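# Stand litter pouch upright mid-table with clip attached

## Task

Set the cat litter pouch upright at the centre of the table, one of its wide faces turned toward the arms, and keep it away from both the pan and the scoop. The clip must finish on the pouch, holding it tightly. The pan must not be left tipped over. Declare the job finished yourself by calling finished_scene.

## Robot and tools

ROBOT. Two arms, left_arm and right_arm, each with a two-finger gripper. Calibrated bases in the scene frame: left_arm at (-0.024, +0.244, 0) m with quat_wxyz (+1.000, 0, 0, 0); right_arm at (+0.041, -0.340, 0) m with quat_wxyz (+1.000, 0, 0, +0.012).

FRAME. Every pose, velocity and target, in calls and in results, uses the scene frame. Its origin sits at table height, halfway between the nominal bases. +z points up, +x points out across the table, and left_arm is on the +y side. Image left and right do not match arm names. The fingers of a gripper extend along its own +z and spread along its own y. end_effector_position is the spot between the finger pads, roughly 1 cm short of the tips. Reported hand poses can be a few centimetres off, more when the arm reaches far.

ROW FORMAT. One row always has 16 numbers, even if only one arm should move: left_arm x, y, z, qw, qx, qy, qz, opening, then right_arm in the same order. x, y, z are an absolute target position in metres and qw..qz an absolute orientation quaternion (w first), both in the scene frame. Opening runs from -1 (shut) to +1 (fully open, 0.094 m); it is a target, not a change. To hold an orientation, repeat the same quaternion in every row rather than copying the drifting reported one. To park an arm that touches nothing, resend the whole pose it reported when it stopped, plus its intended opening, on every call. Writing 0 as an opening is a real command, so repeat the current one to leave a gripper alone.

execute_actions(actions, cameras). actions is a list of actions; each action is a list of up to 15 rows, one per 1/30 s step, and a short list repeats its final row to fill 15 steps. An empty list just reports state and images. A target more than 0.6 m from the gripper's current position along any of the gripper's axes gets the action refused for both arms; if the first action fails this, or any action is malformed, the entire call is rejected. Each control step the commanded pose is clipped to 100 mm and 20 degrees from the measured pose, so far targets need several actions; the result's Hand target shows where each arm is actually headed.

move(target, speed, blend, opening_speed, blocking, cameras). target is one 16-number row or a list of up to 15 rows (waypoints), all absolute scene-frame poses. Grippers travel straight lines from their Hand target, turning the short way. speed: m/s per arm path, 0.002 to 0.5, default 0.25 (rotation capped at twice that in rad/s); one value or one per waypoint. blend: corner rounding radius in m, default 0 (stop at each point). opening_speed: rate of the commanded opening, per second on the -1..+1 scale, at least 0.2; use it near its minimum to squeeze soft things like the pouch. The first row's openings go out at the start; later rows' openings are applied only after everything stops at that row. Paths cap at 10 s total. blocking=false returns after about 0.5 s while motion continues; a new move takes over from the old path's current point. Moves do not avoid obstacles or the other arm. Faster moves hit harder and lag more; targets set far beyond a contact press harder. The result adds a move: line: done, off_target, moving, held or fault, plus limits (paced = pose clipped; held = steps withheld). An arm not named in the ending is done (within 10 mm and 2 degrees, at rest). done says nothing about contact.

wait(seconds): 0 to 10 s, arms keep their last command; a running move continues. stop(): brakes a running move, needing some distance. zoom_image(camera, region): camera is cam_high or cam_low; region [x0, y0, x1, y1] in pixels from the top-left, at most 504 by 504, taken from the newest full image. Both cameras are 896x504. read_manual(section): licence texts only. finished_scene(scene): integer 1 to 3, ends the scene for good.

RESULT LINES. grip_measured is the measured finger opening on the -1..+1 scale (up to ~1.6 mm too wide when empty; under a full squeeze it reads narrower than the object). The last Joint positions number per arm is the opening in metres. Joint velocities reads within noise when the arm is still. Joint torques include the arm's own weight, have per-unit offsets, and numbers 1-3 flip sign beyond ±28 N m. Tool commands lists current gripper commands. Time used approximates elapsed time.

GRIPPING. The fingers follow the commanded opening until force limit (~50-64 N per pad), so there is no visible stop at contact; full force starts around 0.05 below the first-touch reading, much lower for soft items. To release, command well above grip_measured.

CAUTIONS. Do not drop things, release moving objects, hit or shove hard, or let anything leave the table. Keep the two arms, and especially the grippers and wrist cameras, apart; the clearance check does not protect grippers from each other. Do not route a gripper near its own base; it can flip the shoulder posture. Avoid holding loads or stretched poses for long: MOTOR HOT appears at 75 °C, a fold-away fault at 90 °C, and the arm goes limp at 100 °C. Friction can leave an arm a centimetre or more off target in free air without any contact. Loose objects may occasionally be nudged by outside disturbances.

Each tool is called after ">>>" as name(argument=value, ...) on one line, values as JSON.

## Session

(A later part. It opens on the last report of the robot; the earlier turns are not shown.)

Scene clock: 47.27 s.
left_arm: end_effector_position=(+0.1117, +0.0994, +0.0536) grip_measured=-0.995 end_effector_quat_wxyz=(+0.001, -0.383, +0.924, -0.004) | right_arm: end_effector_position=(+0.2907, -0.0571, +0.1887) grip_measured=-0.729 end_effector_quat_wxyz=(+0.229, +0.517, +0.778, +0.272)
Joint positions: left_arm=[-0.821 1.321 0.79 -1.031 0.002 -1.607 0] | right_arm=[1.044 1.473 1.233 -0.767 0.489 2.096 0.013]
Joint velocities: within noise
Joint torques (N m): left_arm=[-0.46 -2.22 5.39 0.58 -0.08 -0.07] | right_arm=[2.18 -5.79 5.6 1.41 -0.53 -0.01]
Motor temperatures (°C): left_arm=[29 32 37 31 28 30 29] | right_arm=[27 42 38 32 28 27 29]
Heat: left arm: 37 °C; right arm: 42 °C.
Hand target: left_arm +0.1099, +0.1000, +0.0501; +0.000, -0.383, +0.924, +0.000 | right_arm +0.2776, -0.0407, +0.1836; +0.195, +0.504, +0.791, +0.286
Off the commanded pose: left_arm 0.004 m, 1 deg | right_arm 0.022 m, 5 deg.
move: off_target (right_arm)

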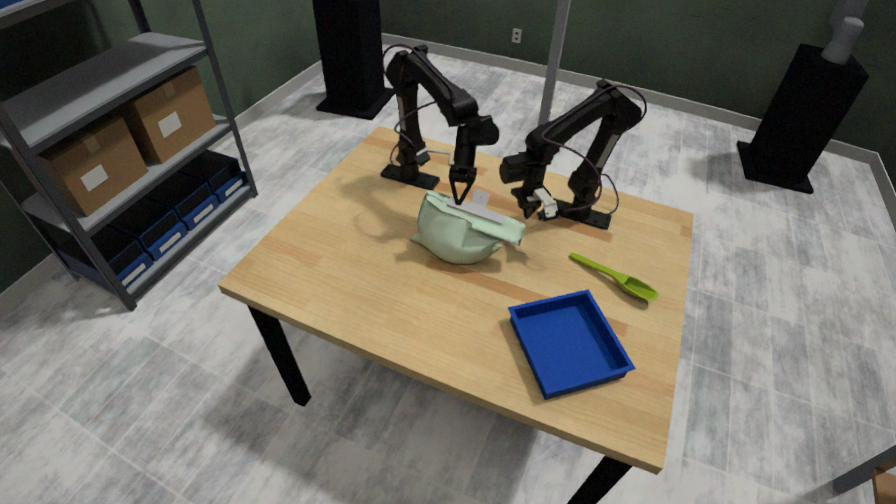

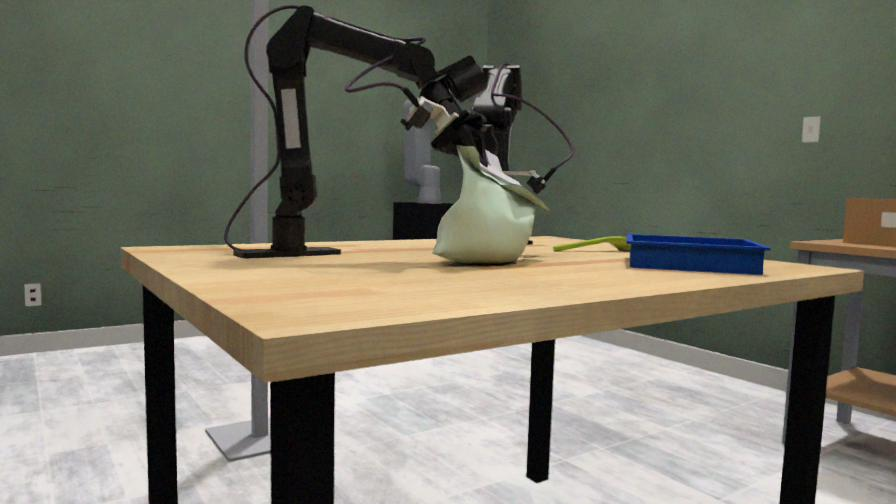

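>>> move(target=[[0.105,0.105,0.05,0.0,-0.3827,0.9239,0.0,-1.0,0.280,-0.01,0.285,0.1962,0.5390,0.7697,0.2802,-0.95],[0.105,0.105,0.05,0.0,-0.3827,0.9239,0.0,-1.0,0.277,0.05,0.29,0.1962,0.5390,0.7697,0.2802,-0.95],[0.105,0.105,0.05,0.0,-0.3827,0.9239,0.0,-1.0,0.277,0.035,0.25,0.1962,0.5390,0.7697,0.2802,-0.95],[0.105,0.105,0.05,0.0,-0.3827,0.9239,0.0,-1.0,0.280,-0.02,0.207,0.2082,0.5720,0.7455,0.2713,-0.95]], speed=[0.15,0.15,0.1,0.08], blend=[0.02,0.01,0.02,0])

>>> zoom_image(camera="cam_high", region=[380, 130, 580, 290])

>>> zoom_image(camera="cam_low", region=[410, 110, 610, 290])

Scene clock: 51.70 s.
left_arm: end_effector_position=(+0.1039, +0.1073, +0.0477) grip_measured=-0.995 end_effector_quat_wxyz=(-0.005, -0.388, +0.921, +0.010) | right_arm: end_effector_position=(+0.2806, -0.0193, +0.2007) grip_measured=-0.729 end_effector_quat_wxyz=(+0.197, +0.495, +0.800, +0.275)
Joint positions: left_arm=[-0.821 1.314 0.76 -1.038 0.004 -1.619 0] | right_arm=[1.09 1.568 1.389 -0.836 0.433 2.096 0.013]
Joint velocities: within noise
Joint torques (N m): left_arm=[-0.51 -4.27 5.78 0.45 -0.06 0.08] | right_arm=[-0.09 -8.79 5.48 1.28 0.12 -0.05]
Motor temperatures (°C): left_arm=[29 32 37 31 28 30 29] | right_arm=[27 42 37 33 27 27 29]
Heat: left arm: 37 °C; right arm: 42 °C.
Hand target: left_arm +0.1050, +0.1050, +0.0501; +0.000, -0.383, +0.924, +0.000 | right_arm +0.2804, -0.0202, +0.2070; +0.195, +0.496, +0.795, +0.289
Off the commanded pose: left_arm 0.003 m, 1 deg | right_arm 0.006 m, 11 deg.
joint sent to its limit (right arm) — joint 6 (wrist roll), upper limit. The joint targets are off in orientation, not in position.
move: off_target (right_arm)

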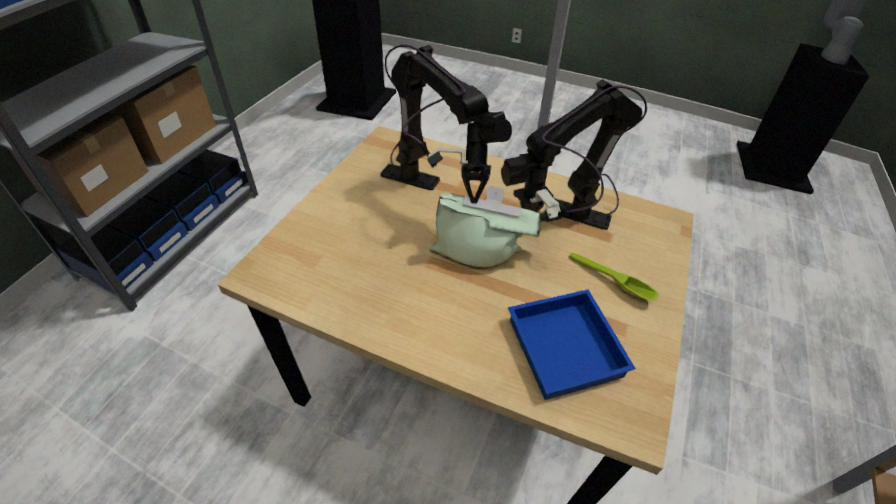

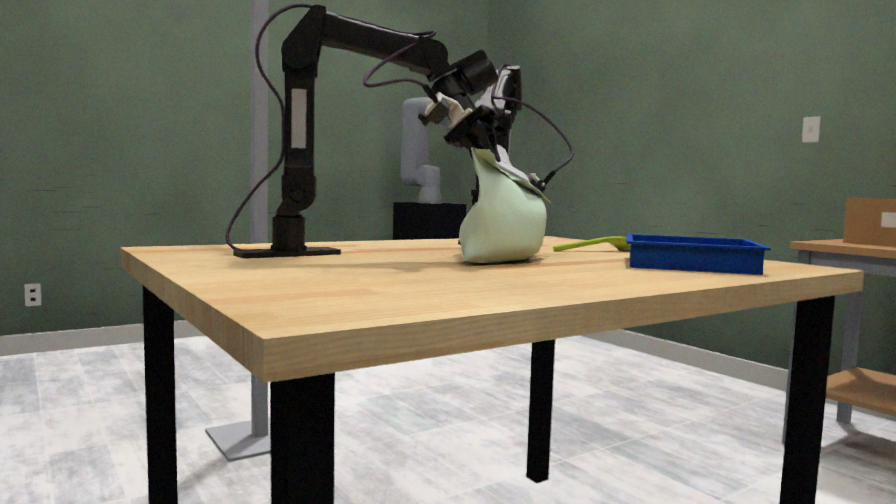

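Scaled by 2.520.

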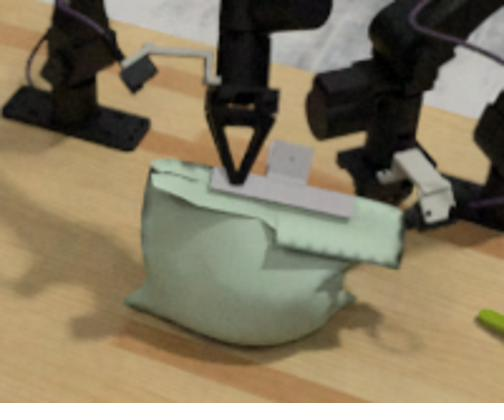

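Scaled by 2.520.

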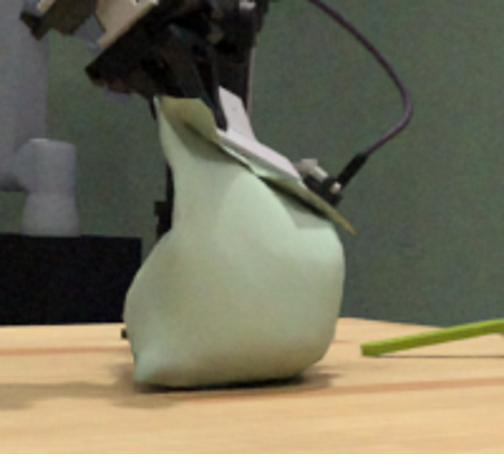

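>>> move(target=[[0.105,0.105,0.05,0.0,-0.3827,0.9239,0.0,-1.0,0.283,-0.058,0.195,0.2082,0.5720,0.7455,0.2713,-0.95],[0.105,0.105,0.05,0.0,-0.3827,0.9239,0.0,-1.0,0.283,-0.058,0.193,0.2082,0.5720,0.7455,0.2713,-0.15],[0.13,0.105,0.05,0.0,-0.3827,0.9239,0.0,-1.0,0.235,-0.075,0.27,0.2082,0.5720,0.7455,0.2713,-0.15],[0.15,0.105,0.05,0.0,-0.3827,0.9239,0.0,-1.0,0.19,-0.22,0.31,0.2082,0.5720,0.7455,0.2713,-0.15]], speed=[0.08,0.08,0.12,0.25], blend=[0,0,0.03,0], opening_speed=1.0)

>>> zoom_image(camera="cam_high", region=[380, 130, 580, 290])

>>> zoom_image(camera="cam_low", region=[410, 110, 610, 290])

Scene clock: 57.27 s.
left_arm: end_effector_position=(+0.1420, +0.1091, +0.0466) grip_measured=-0.995 end_effector_quat_wxyz=(-0.007, -0.382, +0.924, +0.008) | right_arm: end_effector_position=(+0.1920, -0.2144, +0.3070) grip_measured=-0.152 end_effector_quat_wxyz=(+0.171, +0.534, +0.777, +0.286)
Joint positions: left_arm=[-0.684 1.425 0.842 -1.008 0.004 -1.469 0] | right_arm=[0.975 0.953 1.453 -1.473 0.345 2.096 0.04]
Joint velocities: within noise
Joint torques (N m): left_arm=[0.53 -3.22 7.94 0.48 -0.05 0.05] | right_arm=[-0.94 0.2 6.9 0.86 0.17 0]
Motor temperatures (°C): left_arm=[29 32 37 31 28 30 29] | right_arm=[27 41 37 33 27 27 29]
Heat: left arm: 37 °C; right arm: 41 °C.
Hand target: left_arm +0.1499, +0.1051, +0.0501; +0.000, -0.383, +0.924, +0.000 | right_arm +0.1907, -0.2204, +0.3100; +0.173, +0.538, +0.775, +0.282
Off the commanded pose: left_arm 0.010 m, 1 deg | right_arm 0.007 m, 7 deg.
joint sent to its limit (right arm) — joint 6 (wrist roll), upper limit. The joint targets are off in orientation, not in position.
move: off_target (right_arm); target 2's new opening was sent with right_arm's hand 0.019 m and 10 deg from that target

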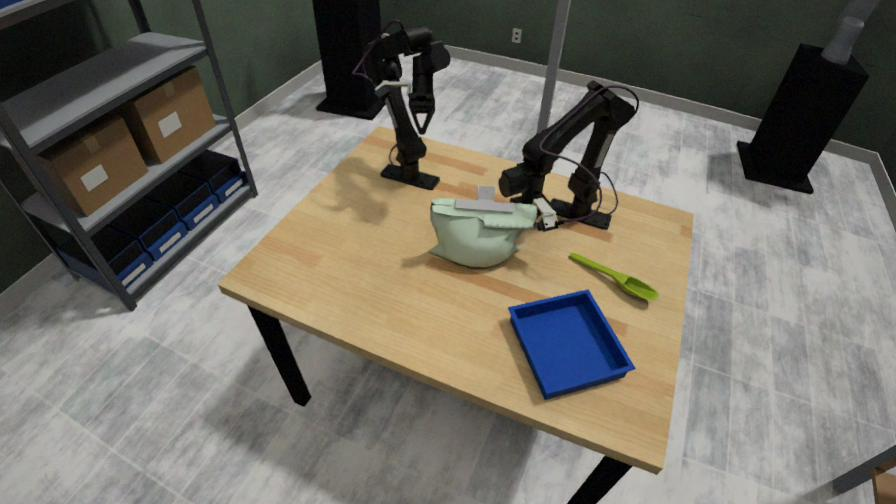

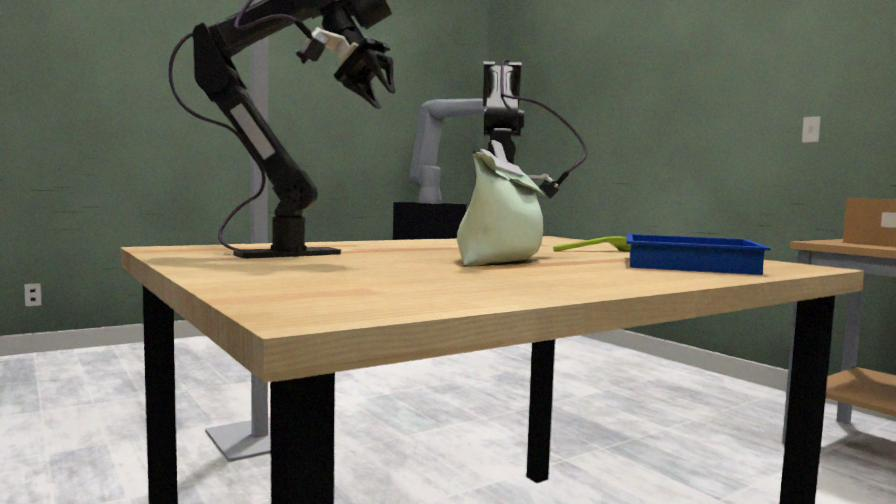

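Scaled by 2.520.

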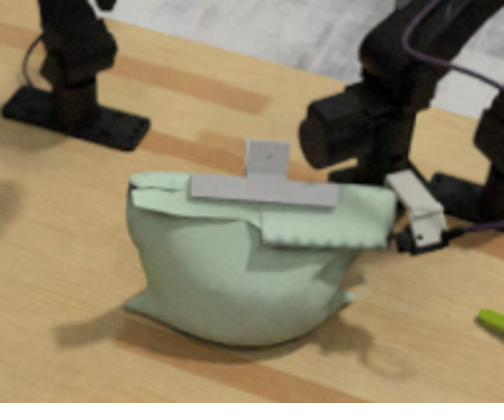

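Scaled by 2.520.

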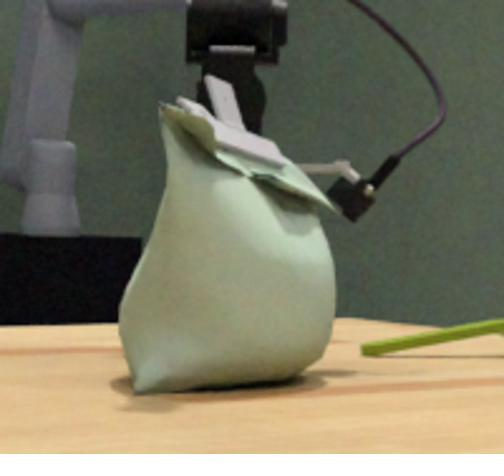

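>>> move(target=[[0.14,0.115,0.10,0.0,-0.3827,0.9239,0.0,-1.0,0.25,-0.27,0.27,0.054,0.284,0.945,0.152,-1.0],[0.13,0.125,0.16,0.0,-0.3827,0.9239,0.0,-1.0,0.38,-0.235,0.20,-0.0698,0.0,0.9976,0.0,-1.0],[0.13,0.125,0.16,0.0,-0.3827,0.9239,0.0,-1.0,0.415,-0.13,0.08,-0.0698,0.0,0.9976,0.0,-1.0],[0.13,0.125,0.16,0.0,-0.3827,0.9239,0.0,-1.0,0.375,-0.105,0.055,-0.0698,0.0,0.9976,0.0,-1.0],[0.13,0.125,0.16,0.0,-0.3827,0.9239,0.0,-1.0,0.302,-0.105,0.055,-0.0698,0.0,0.9976,0.0,-1.0]], speed=[0.35,0.35,0.25,0.15,0.08], blend=[0.04,0.04,0.03,0.015,0])

>>> zoom_image(camera="cam_high", region=[380, 130, 580, 290])

Scene clock: 63.93 s.
left_arm: end_effector_position=(+0.1284, +0.1238, +0.1512) grip_measured=-0.995 end_effector_quat_wxyz=(-0.007, -0.382, +0.924, +0.009) | right_arm: end_effector_position=(+0.3128, -0.1104, +0.0502) grip_measured=-0.992 end_effector_quat_wxyz=(-0.066, +0.005, +0.998, -0.008)
Joint positions: left_arm=[-0.67 1.3 1.165 -1.46 0.004 -1.454 0] | right_arm=[0.639 2.035 1.563 -1.212 -0.069 0.669 0]
Joint velocities: within noise
Joint torques (N m): left_arm=[0.66 -4.38 8.2 0.24 -0.07 0.04] | right_arm=[1.85 -11.6 3.82 -0.07 -0.32 0.07]
Motor temperatures (°C): left_arm=[29 32 38 30 28 30 29] | right_arm=[27 41 36 32 27 27 29]
Heat: left arm: 38 °C; right arm: 41 °C.
Hand target: left_arm +0.1299, +0.1250, +0.1598; +0.000, -0.383, +0.924, +0.000 | right_arm +0.3022, -0.1052, +0.0548; -0.070, +0.000, +0.998, +0.000
Off the commanded pose: left_arm 0.009 m, 1 deg | right_arm 0.013 m, 1 deg.
move: off_target (right_arm); blend cut to 0.0267 m at target 3

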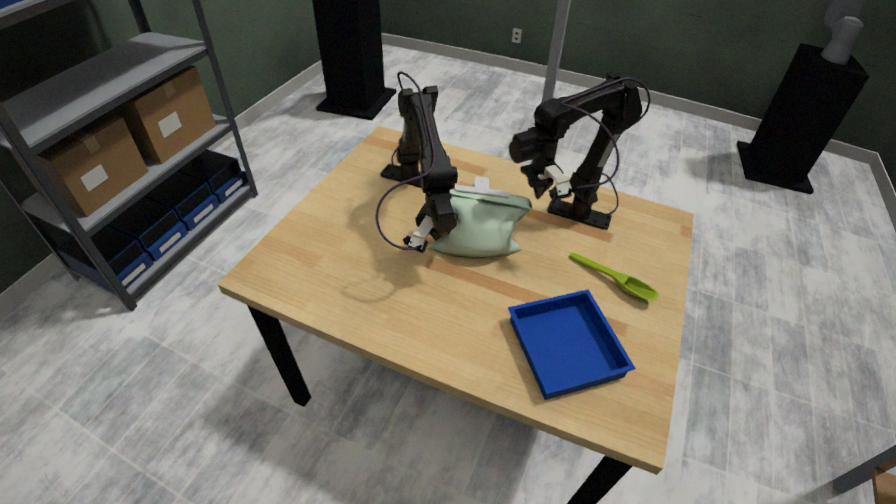

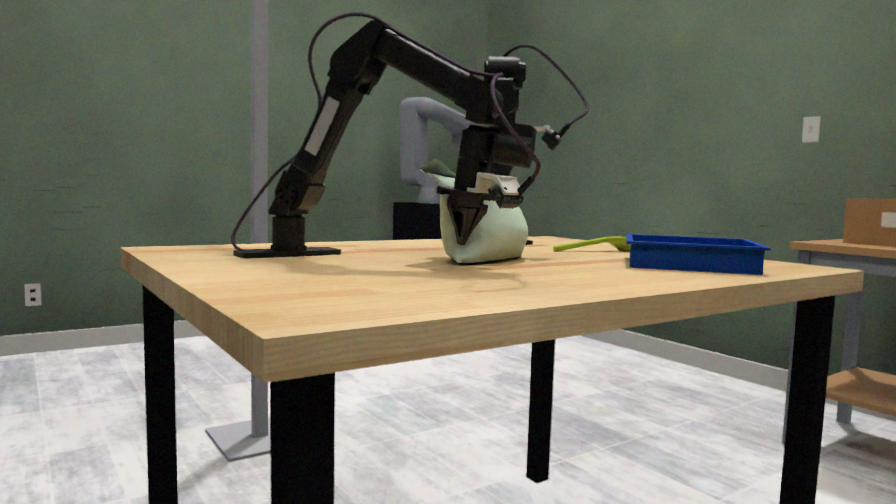

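Scaled by 2.520.

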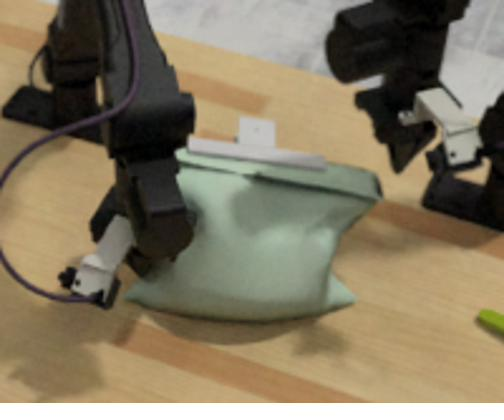

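>>> move(target=[[0.13,0.125,0.16,0.0,-0.3827,0.9239,0.0,-1.0,0.36,-0.108,0.055,-0.0698,0.0,0.9976,0.0,-1.0],[0.13,0.125,0.16,0.0,-0.3827,0.9239,0.0,-1.0,0.42,-0.15,0.09,-0.0698,0.0,0.9976,0.0,-1.0],[0.13,0.125,0.16,0.0,-0.3827,0.9239,0.0,-1.0,0.37,-0.25,0.20,-0.0698,0.0,0.9976,0.0,-1.0]], speed=[0.1,0.25,0.3], blend=[0.015,0.03,0])

>>> zoom_image(camera="cam_high", region=[380, 130, 580, 290])

>>> zoom_image(camera="cam_low", region=[400, 110, 600, 290])

Scene clock: 66.40 s.
left_arm: end_effector_position=(+0.1283, +0.1238, +0.1512) grip_measured=-0.995 end_effector_quat_wxyz=(-0.007, -0.382, +0.924, +0.009) | right_arm: end_effector_position=(+0.3716, -0.2486, +0.2053) grip_measured=-0.992 end_effector_quat_wxyz=(+0.034, +0.007, +0.999, +0.033)
Joint positions: left_arm=[-0.67 1.3 1.165 -1.46 0.004 -1.454 0] | right_arm=[0.217 1.81 1.883 -1.561 -0.048 0.257 0]
Joint velocities: within noise
Joint torques (N m): left_arm=[0.54 -4.21 8.21 0.21 -0.02 0.06] | right_arm=[0.1 -7.46 4.63 0.24 0.06 -0.14]
Motor temperatures (°C): left_arm=[29 32 38 30 28 30 29] | right_arm=[27 41 36 31 27 27 29]
Heat: left arm: 38 °C; right arm: 41 °C.
Hand target: left_arm +0.1299, +0.1250, +0.1598; +0.000, -0.383, +0.924, +0.000 | right_arm +0.3699, -0.2500, +0.1995; +0.025, +0.003, +0.999, +0.026
Off the commanded pose: left_arm 0.009 m, 1 deg | right_arm 0.006 m, 13 deg.
joint sent to its limit (right arm) — joint 4 (wrist pitch), lower limit. The joint targets are off in orientation, not in position.
move: off_target (right_arm)

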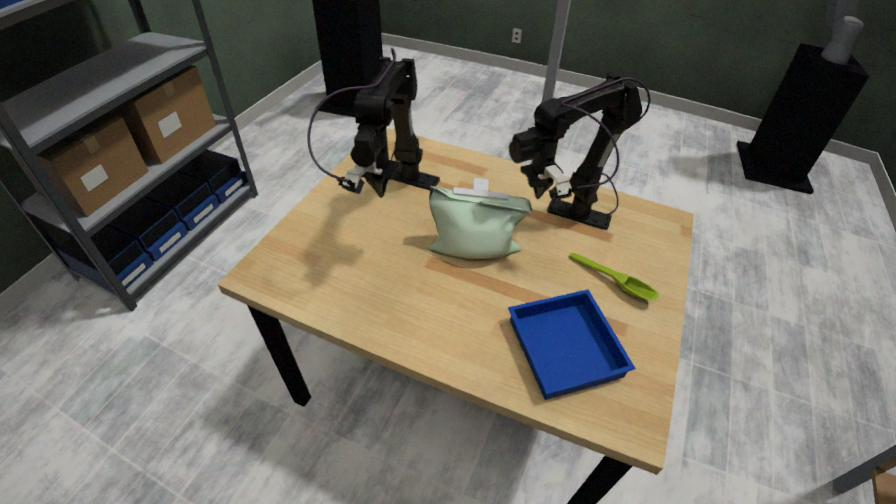

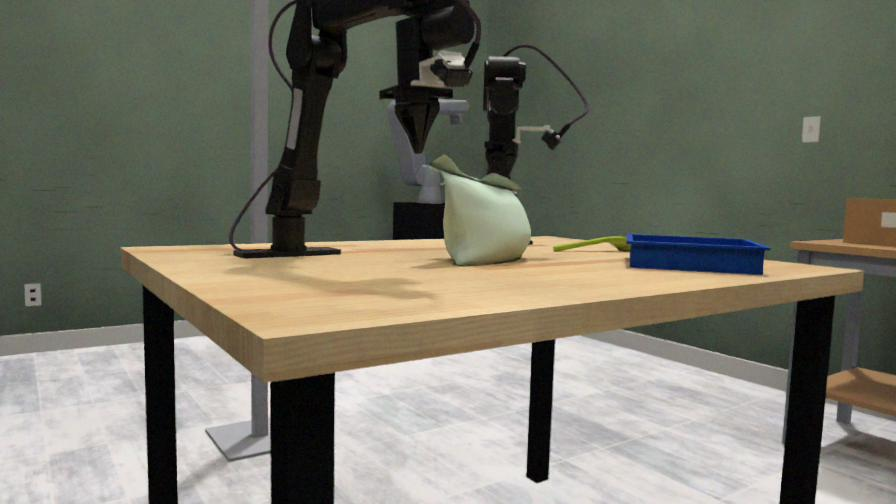

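Scaled by 2.520.

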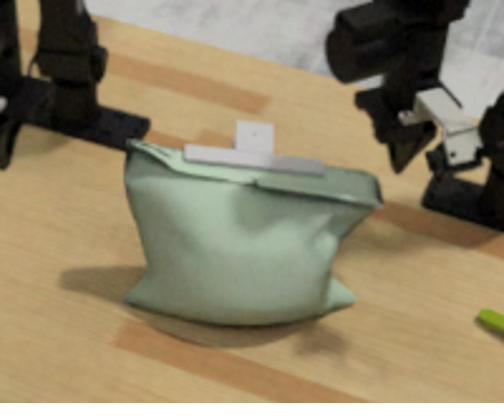

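Scaled by 2.520.

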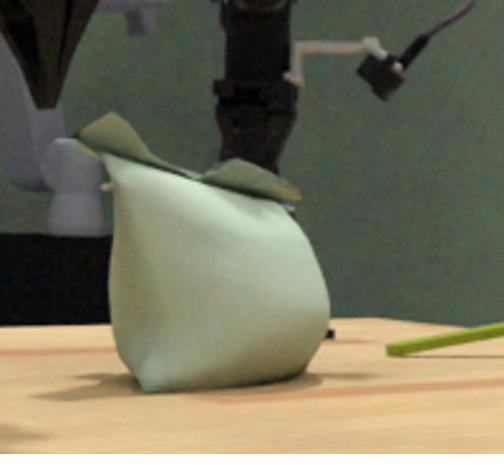

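>>> move(target=[[0.135,0.085,0.135,0.2578,-0.0842,0.9622,0.0226,-1.0,0.37,-0.25,0.20,0.025,0.003,0.999,0.026,-1.0],[0.165,0.072,0.12,0.2578,-0.0842,0.9622,0.0226,-1.0,0.37,-0.25,0.20,0.025,0.003,0.999,0.026,-1.0],[0.222,0.072,0.12,0.2578,-0.0842,0.9622,0.0226,-1.0,0.37,-0.25,0.20,0.025,0.003,0.999,0.026,-1.0]], speed=[0.4,0.2,0.08], blend=[0.02,0.01,0])

>>> zoom_image(camera="cam_high", region=[380, 130, 580, 290])

>>> zoom_image(camera="cam_low", region=[400, 110, 600, 290])

Scene clock: 70.27 s.
left_arm: end_effector_position=(+0.2135, +0.0785, +0.1154) grip_measured=-0.995 end_effector_quat_wxyz=(+0.248, -0.081, +0.965, +0.033) | right_arm: end_effector_position=(+0.3716, -0.2486, +0.2053) grip_measured=-0.992 end_effector_quat_wxyz=(+0.034, +0.007, +0.999, +0.033)
Joint positions: left_arm=[-0.881 1.392 0.997 -0.927 -0.445 -0.991 0] | right_arm=[0.217 1.81 1.883 -1.561 -0.048 0.257 0]
Joint velocities: within noise
Joint torques (N m): left_arm=[0.58 -3.23 8.28 1.11 -0.29 0.06] | right_arm=[0.1 -7.45 4.52 0.34 0 -0.08]
Motor temperatures (°C): left_arm=[29 32 38 30 28 30 28] | right_arm=[27 41 35 31 27 27 29]
Heat: left arm: 38 °C; right arm: 41 °C.
Hand target: left_arm +0.2217, +0.0722, +0.1203; +0.258, -0.084, +0.962, +0.023 | right_arm +0.3701, -0.2500, +0.2000; +0.026, +0.003, +0.999, +0.026
Off the commanded pose: left_arm 0.012 m, 2 deg | right_arm 0.006 m, 1 deg.
joint sent to its limit (right arm) — joint 4 (wrist pitch), lower limit. The joint targets still meet the commanded pose.
move: off_target (left_arm); blend cut to 0.018 m at target 1

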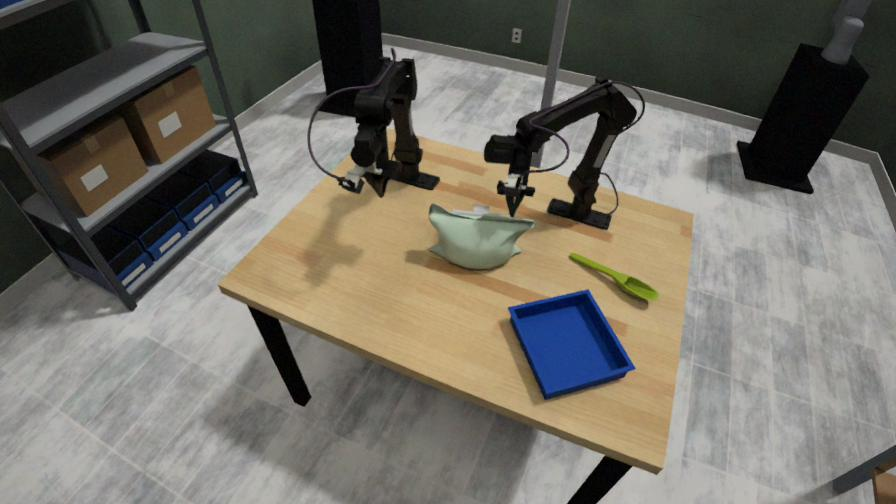

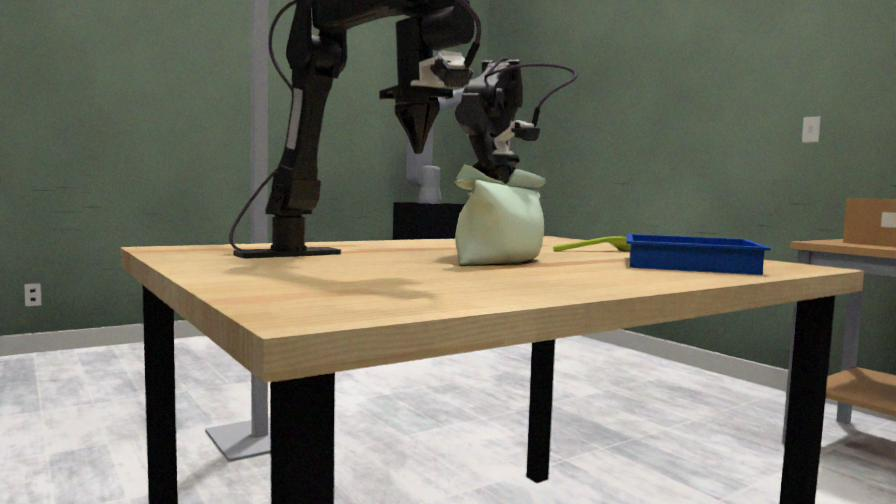

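Scaled by 2.520.

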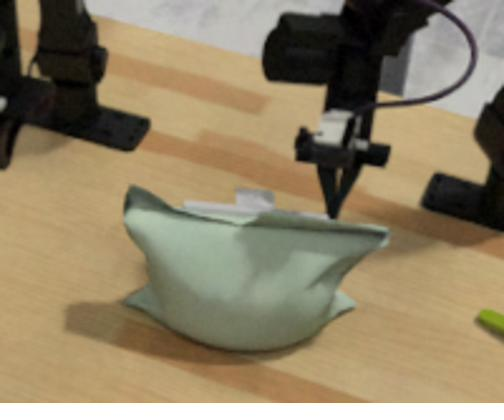

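Scaled by 2.520.

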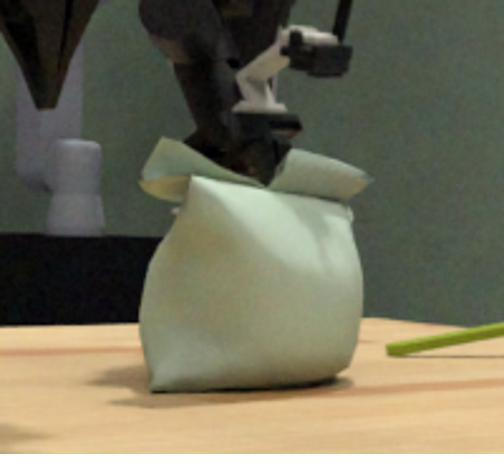

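>>> move(target=[[0.175,0.085,0.122,0.2578,-0.0842,0.9622,0.0226,-1.0,0.37,-0.25,0.20,0.025,0.003,0.999,0.026,-1.0],[0.14,0.11,0.15,0.2578,-0.0842,0.9622,0.0226,-1.0,0.37,-0.25,0.20,0.025,0.003,0.999,0.026,-1.0]], speed=[0.12,0.25], blend=[0.02,0])

>>> zoom_image(camera="cam_high", region=[400, 160, 560, 288])

>>> zoom_image(camera="cam_low", region=[420, 140, 580, 280])

Scene clock: 71.87 s.
left_arm: end_effector_position=(+0.1385, +0.1084, +0.1438) grip_measured=-0.995 end_effector_quat_wxyz=(+0.248, -0.083, +0.965, +0.021) | right_arm: end_effector_position=(+0.3716, -0.2486, +0.2053) grip_measured=-0.992 end_effector_quat_wxyz=(+0.034, +0.007, +0.999, +0.033)
Joint positions: left_arm=[-1.099 1.125 0.934 -1.218 -0.479 -1.232 0] | right_arm=[0.217 1.81 1.883 -1.561 -0.048 0.257 0]
Joint velocities: within noise
Joint torques (N m): left_arm=[-0.47 -2.32 7.68 0.55 -0.52 -0.07] | right_arm=[0.14 -7.51 4.75 0.29 0.05 -0.11]
Motor temperatures (°C): left_arm=[29 32 38 30 28 30 28] | right_arm=[27 41 35 31 27 27 29]
Heat: left arm: 38 °C; right arm: 41 °C.
Hand target: left_arm +0.1400, +0.1100, +0.1499; +0.258, -0.084, +0.962, +0.023 | right_arm +0.3701, -0.2500, +0.2000; +0.026, +0.003, +0.999, +0.026
Off the commanded pose: left_arm 0.007 m, 1 deg | right_arm 0.006 m, 1 deg.
joint sent to its limit (right arm) — joint 4 (wrist pitch), lower limit. The joint targets still meet the commanded pose.
move: done

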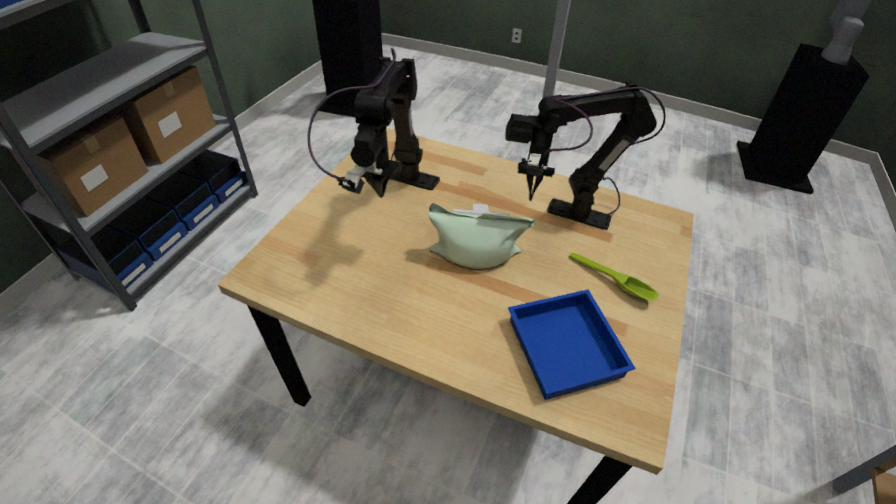

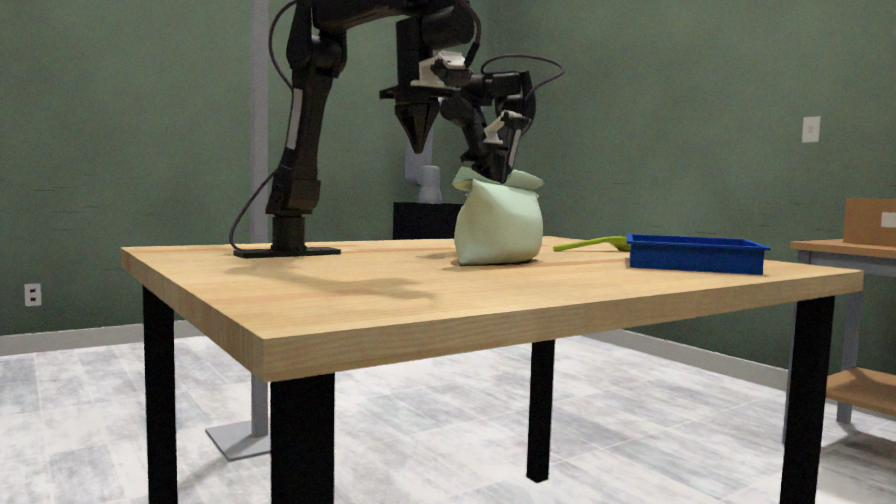

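Scaled by 3.150.

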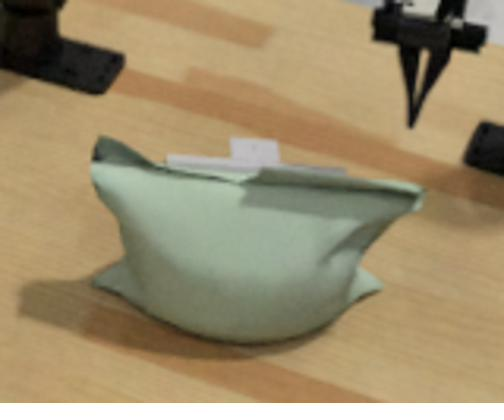

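Scaled by 3.150.

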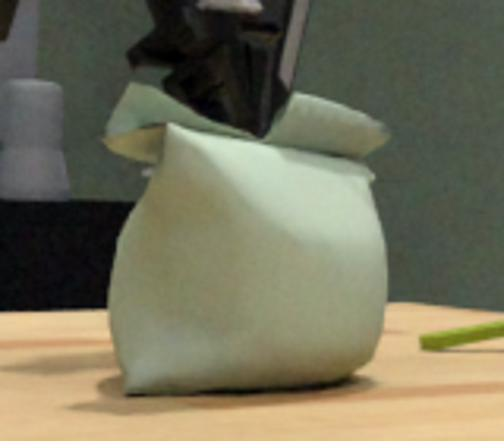

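>>> finished_scene(scene=2)

The scene is finished: the task was done.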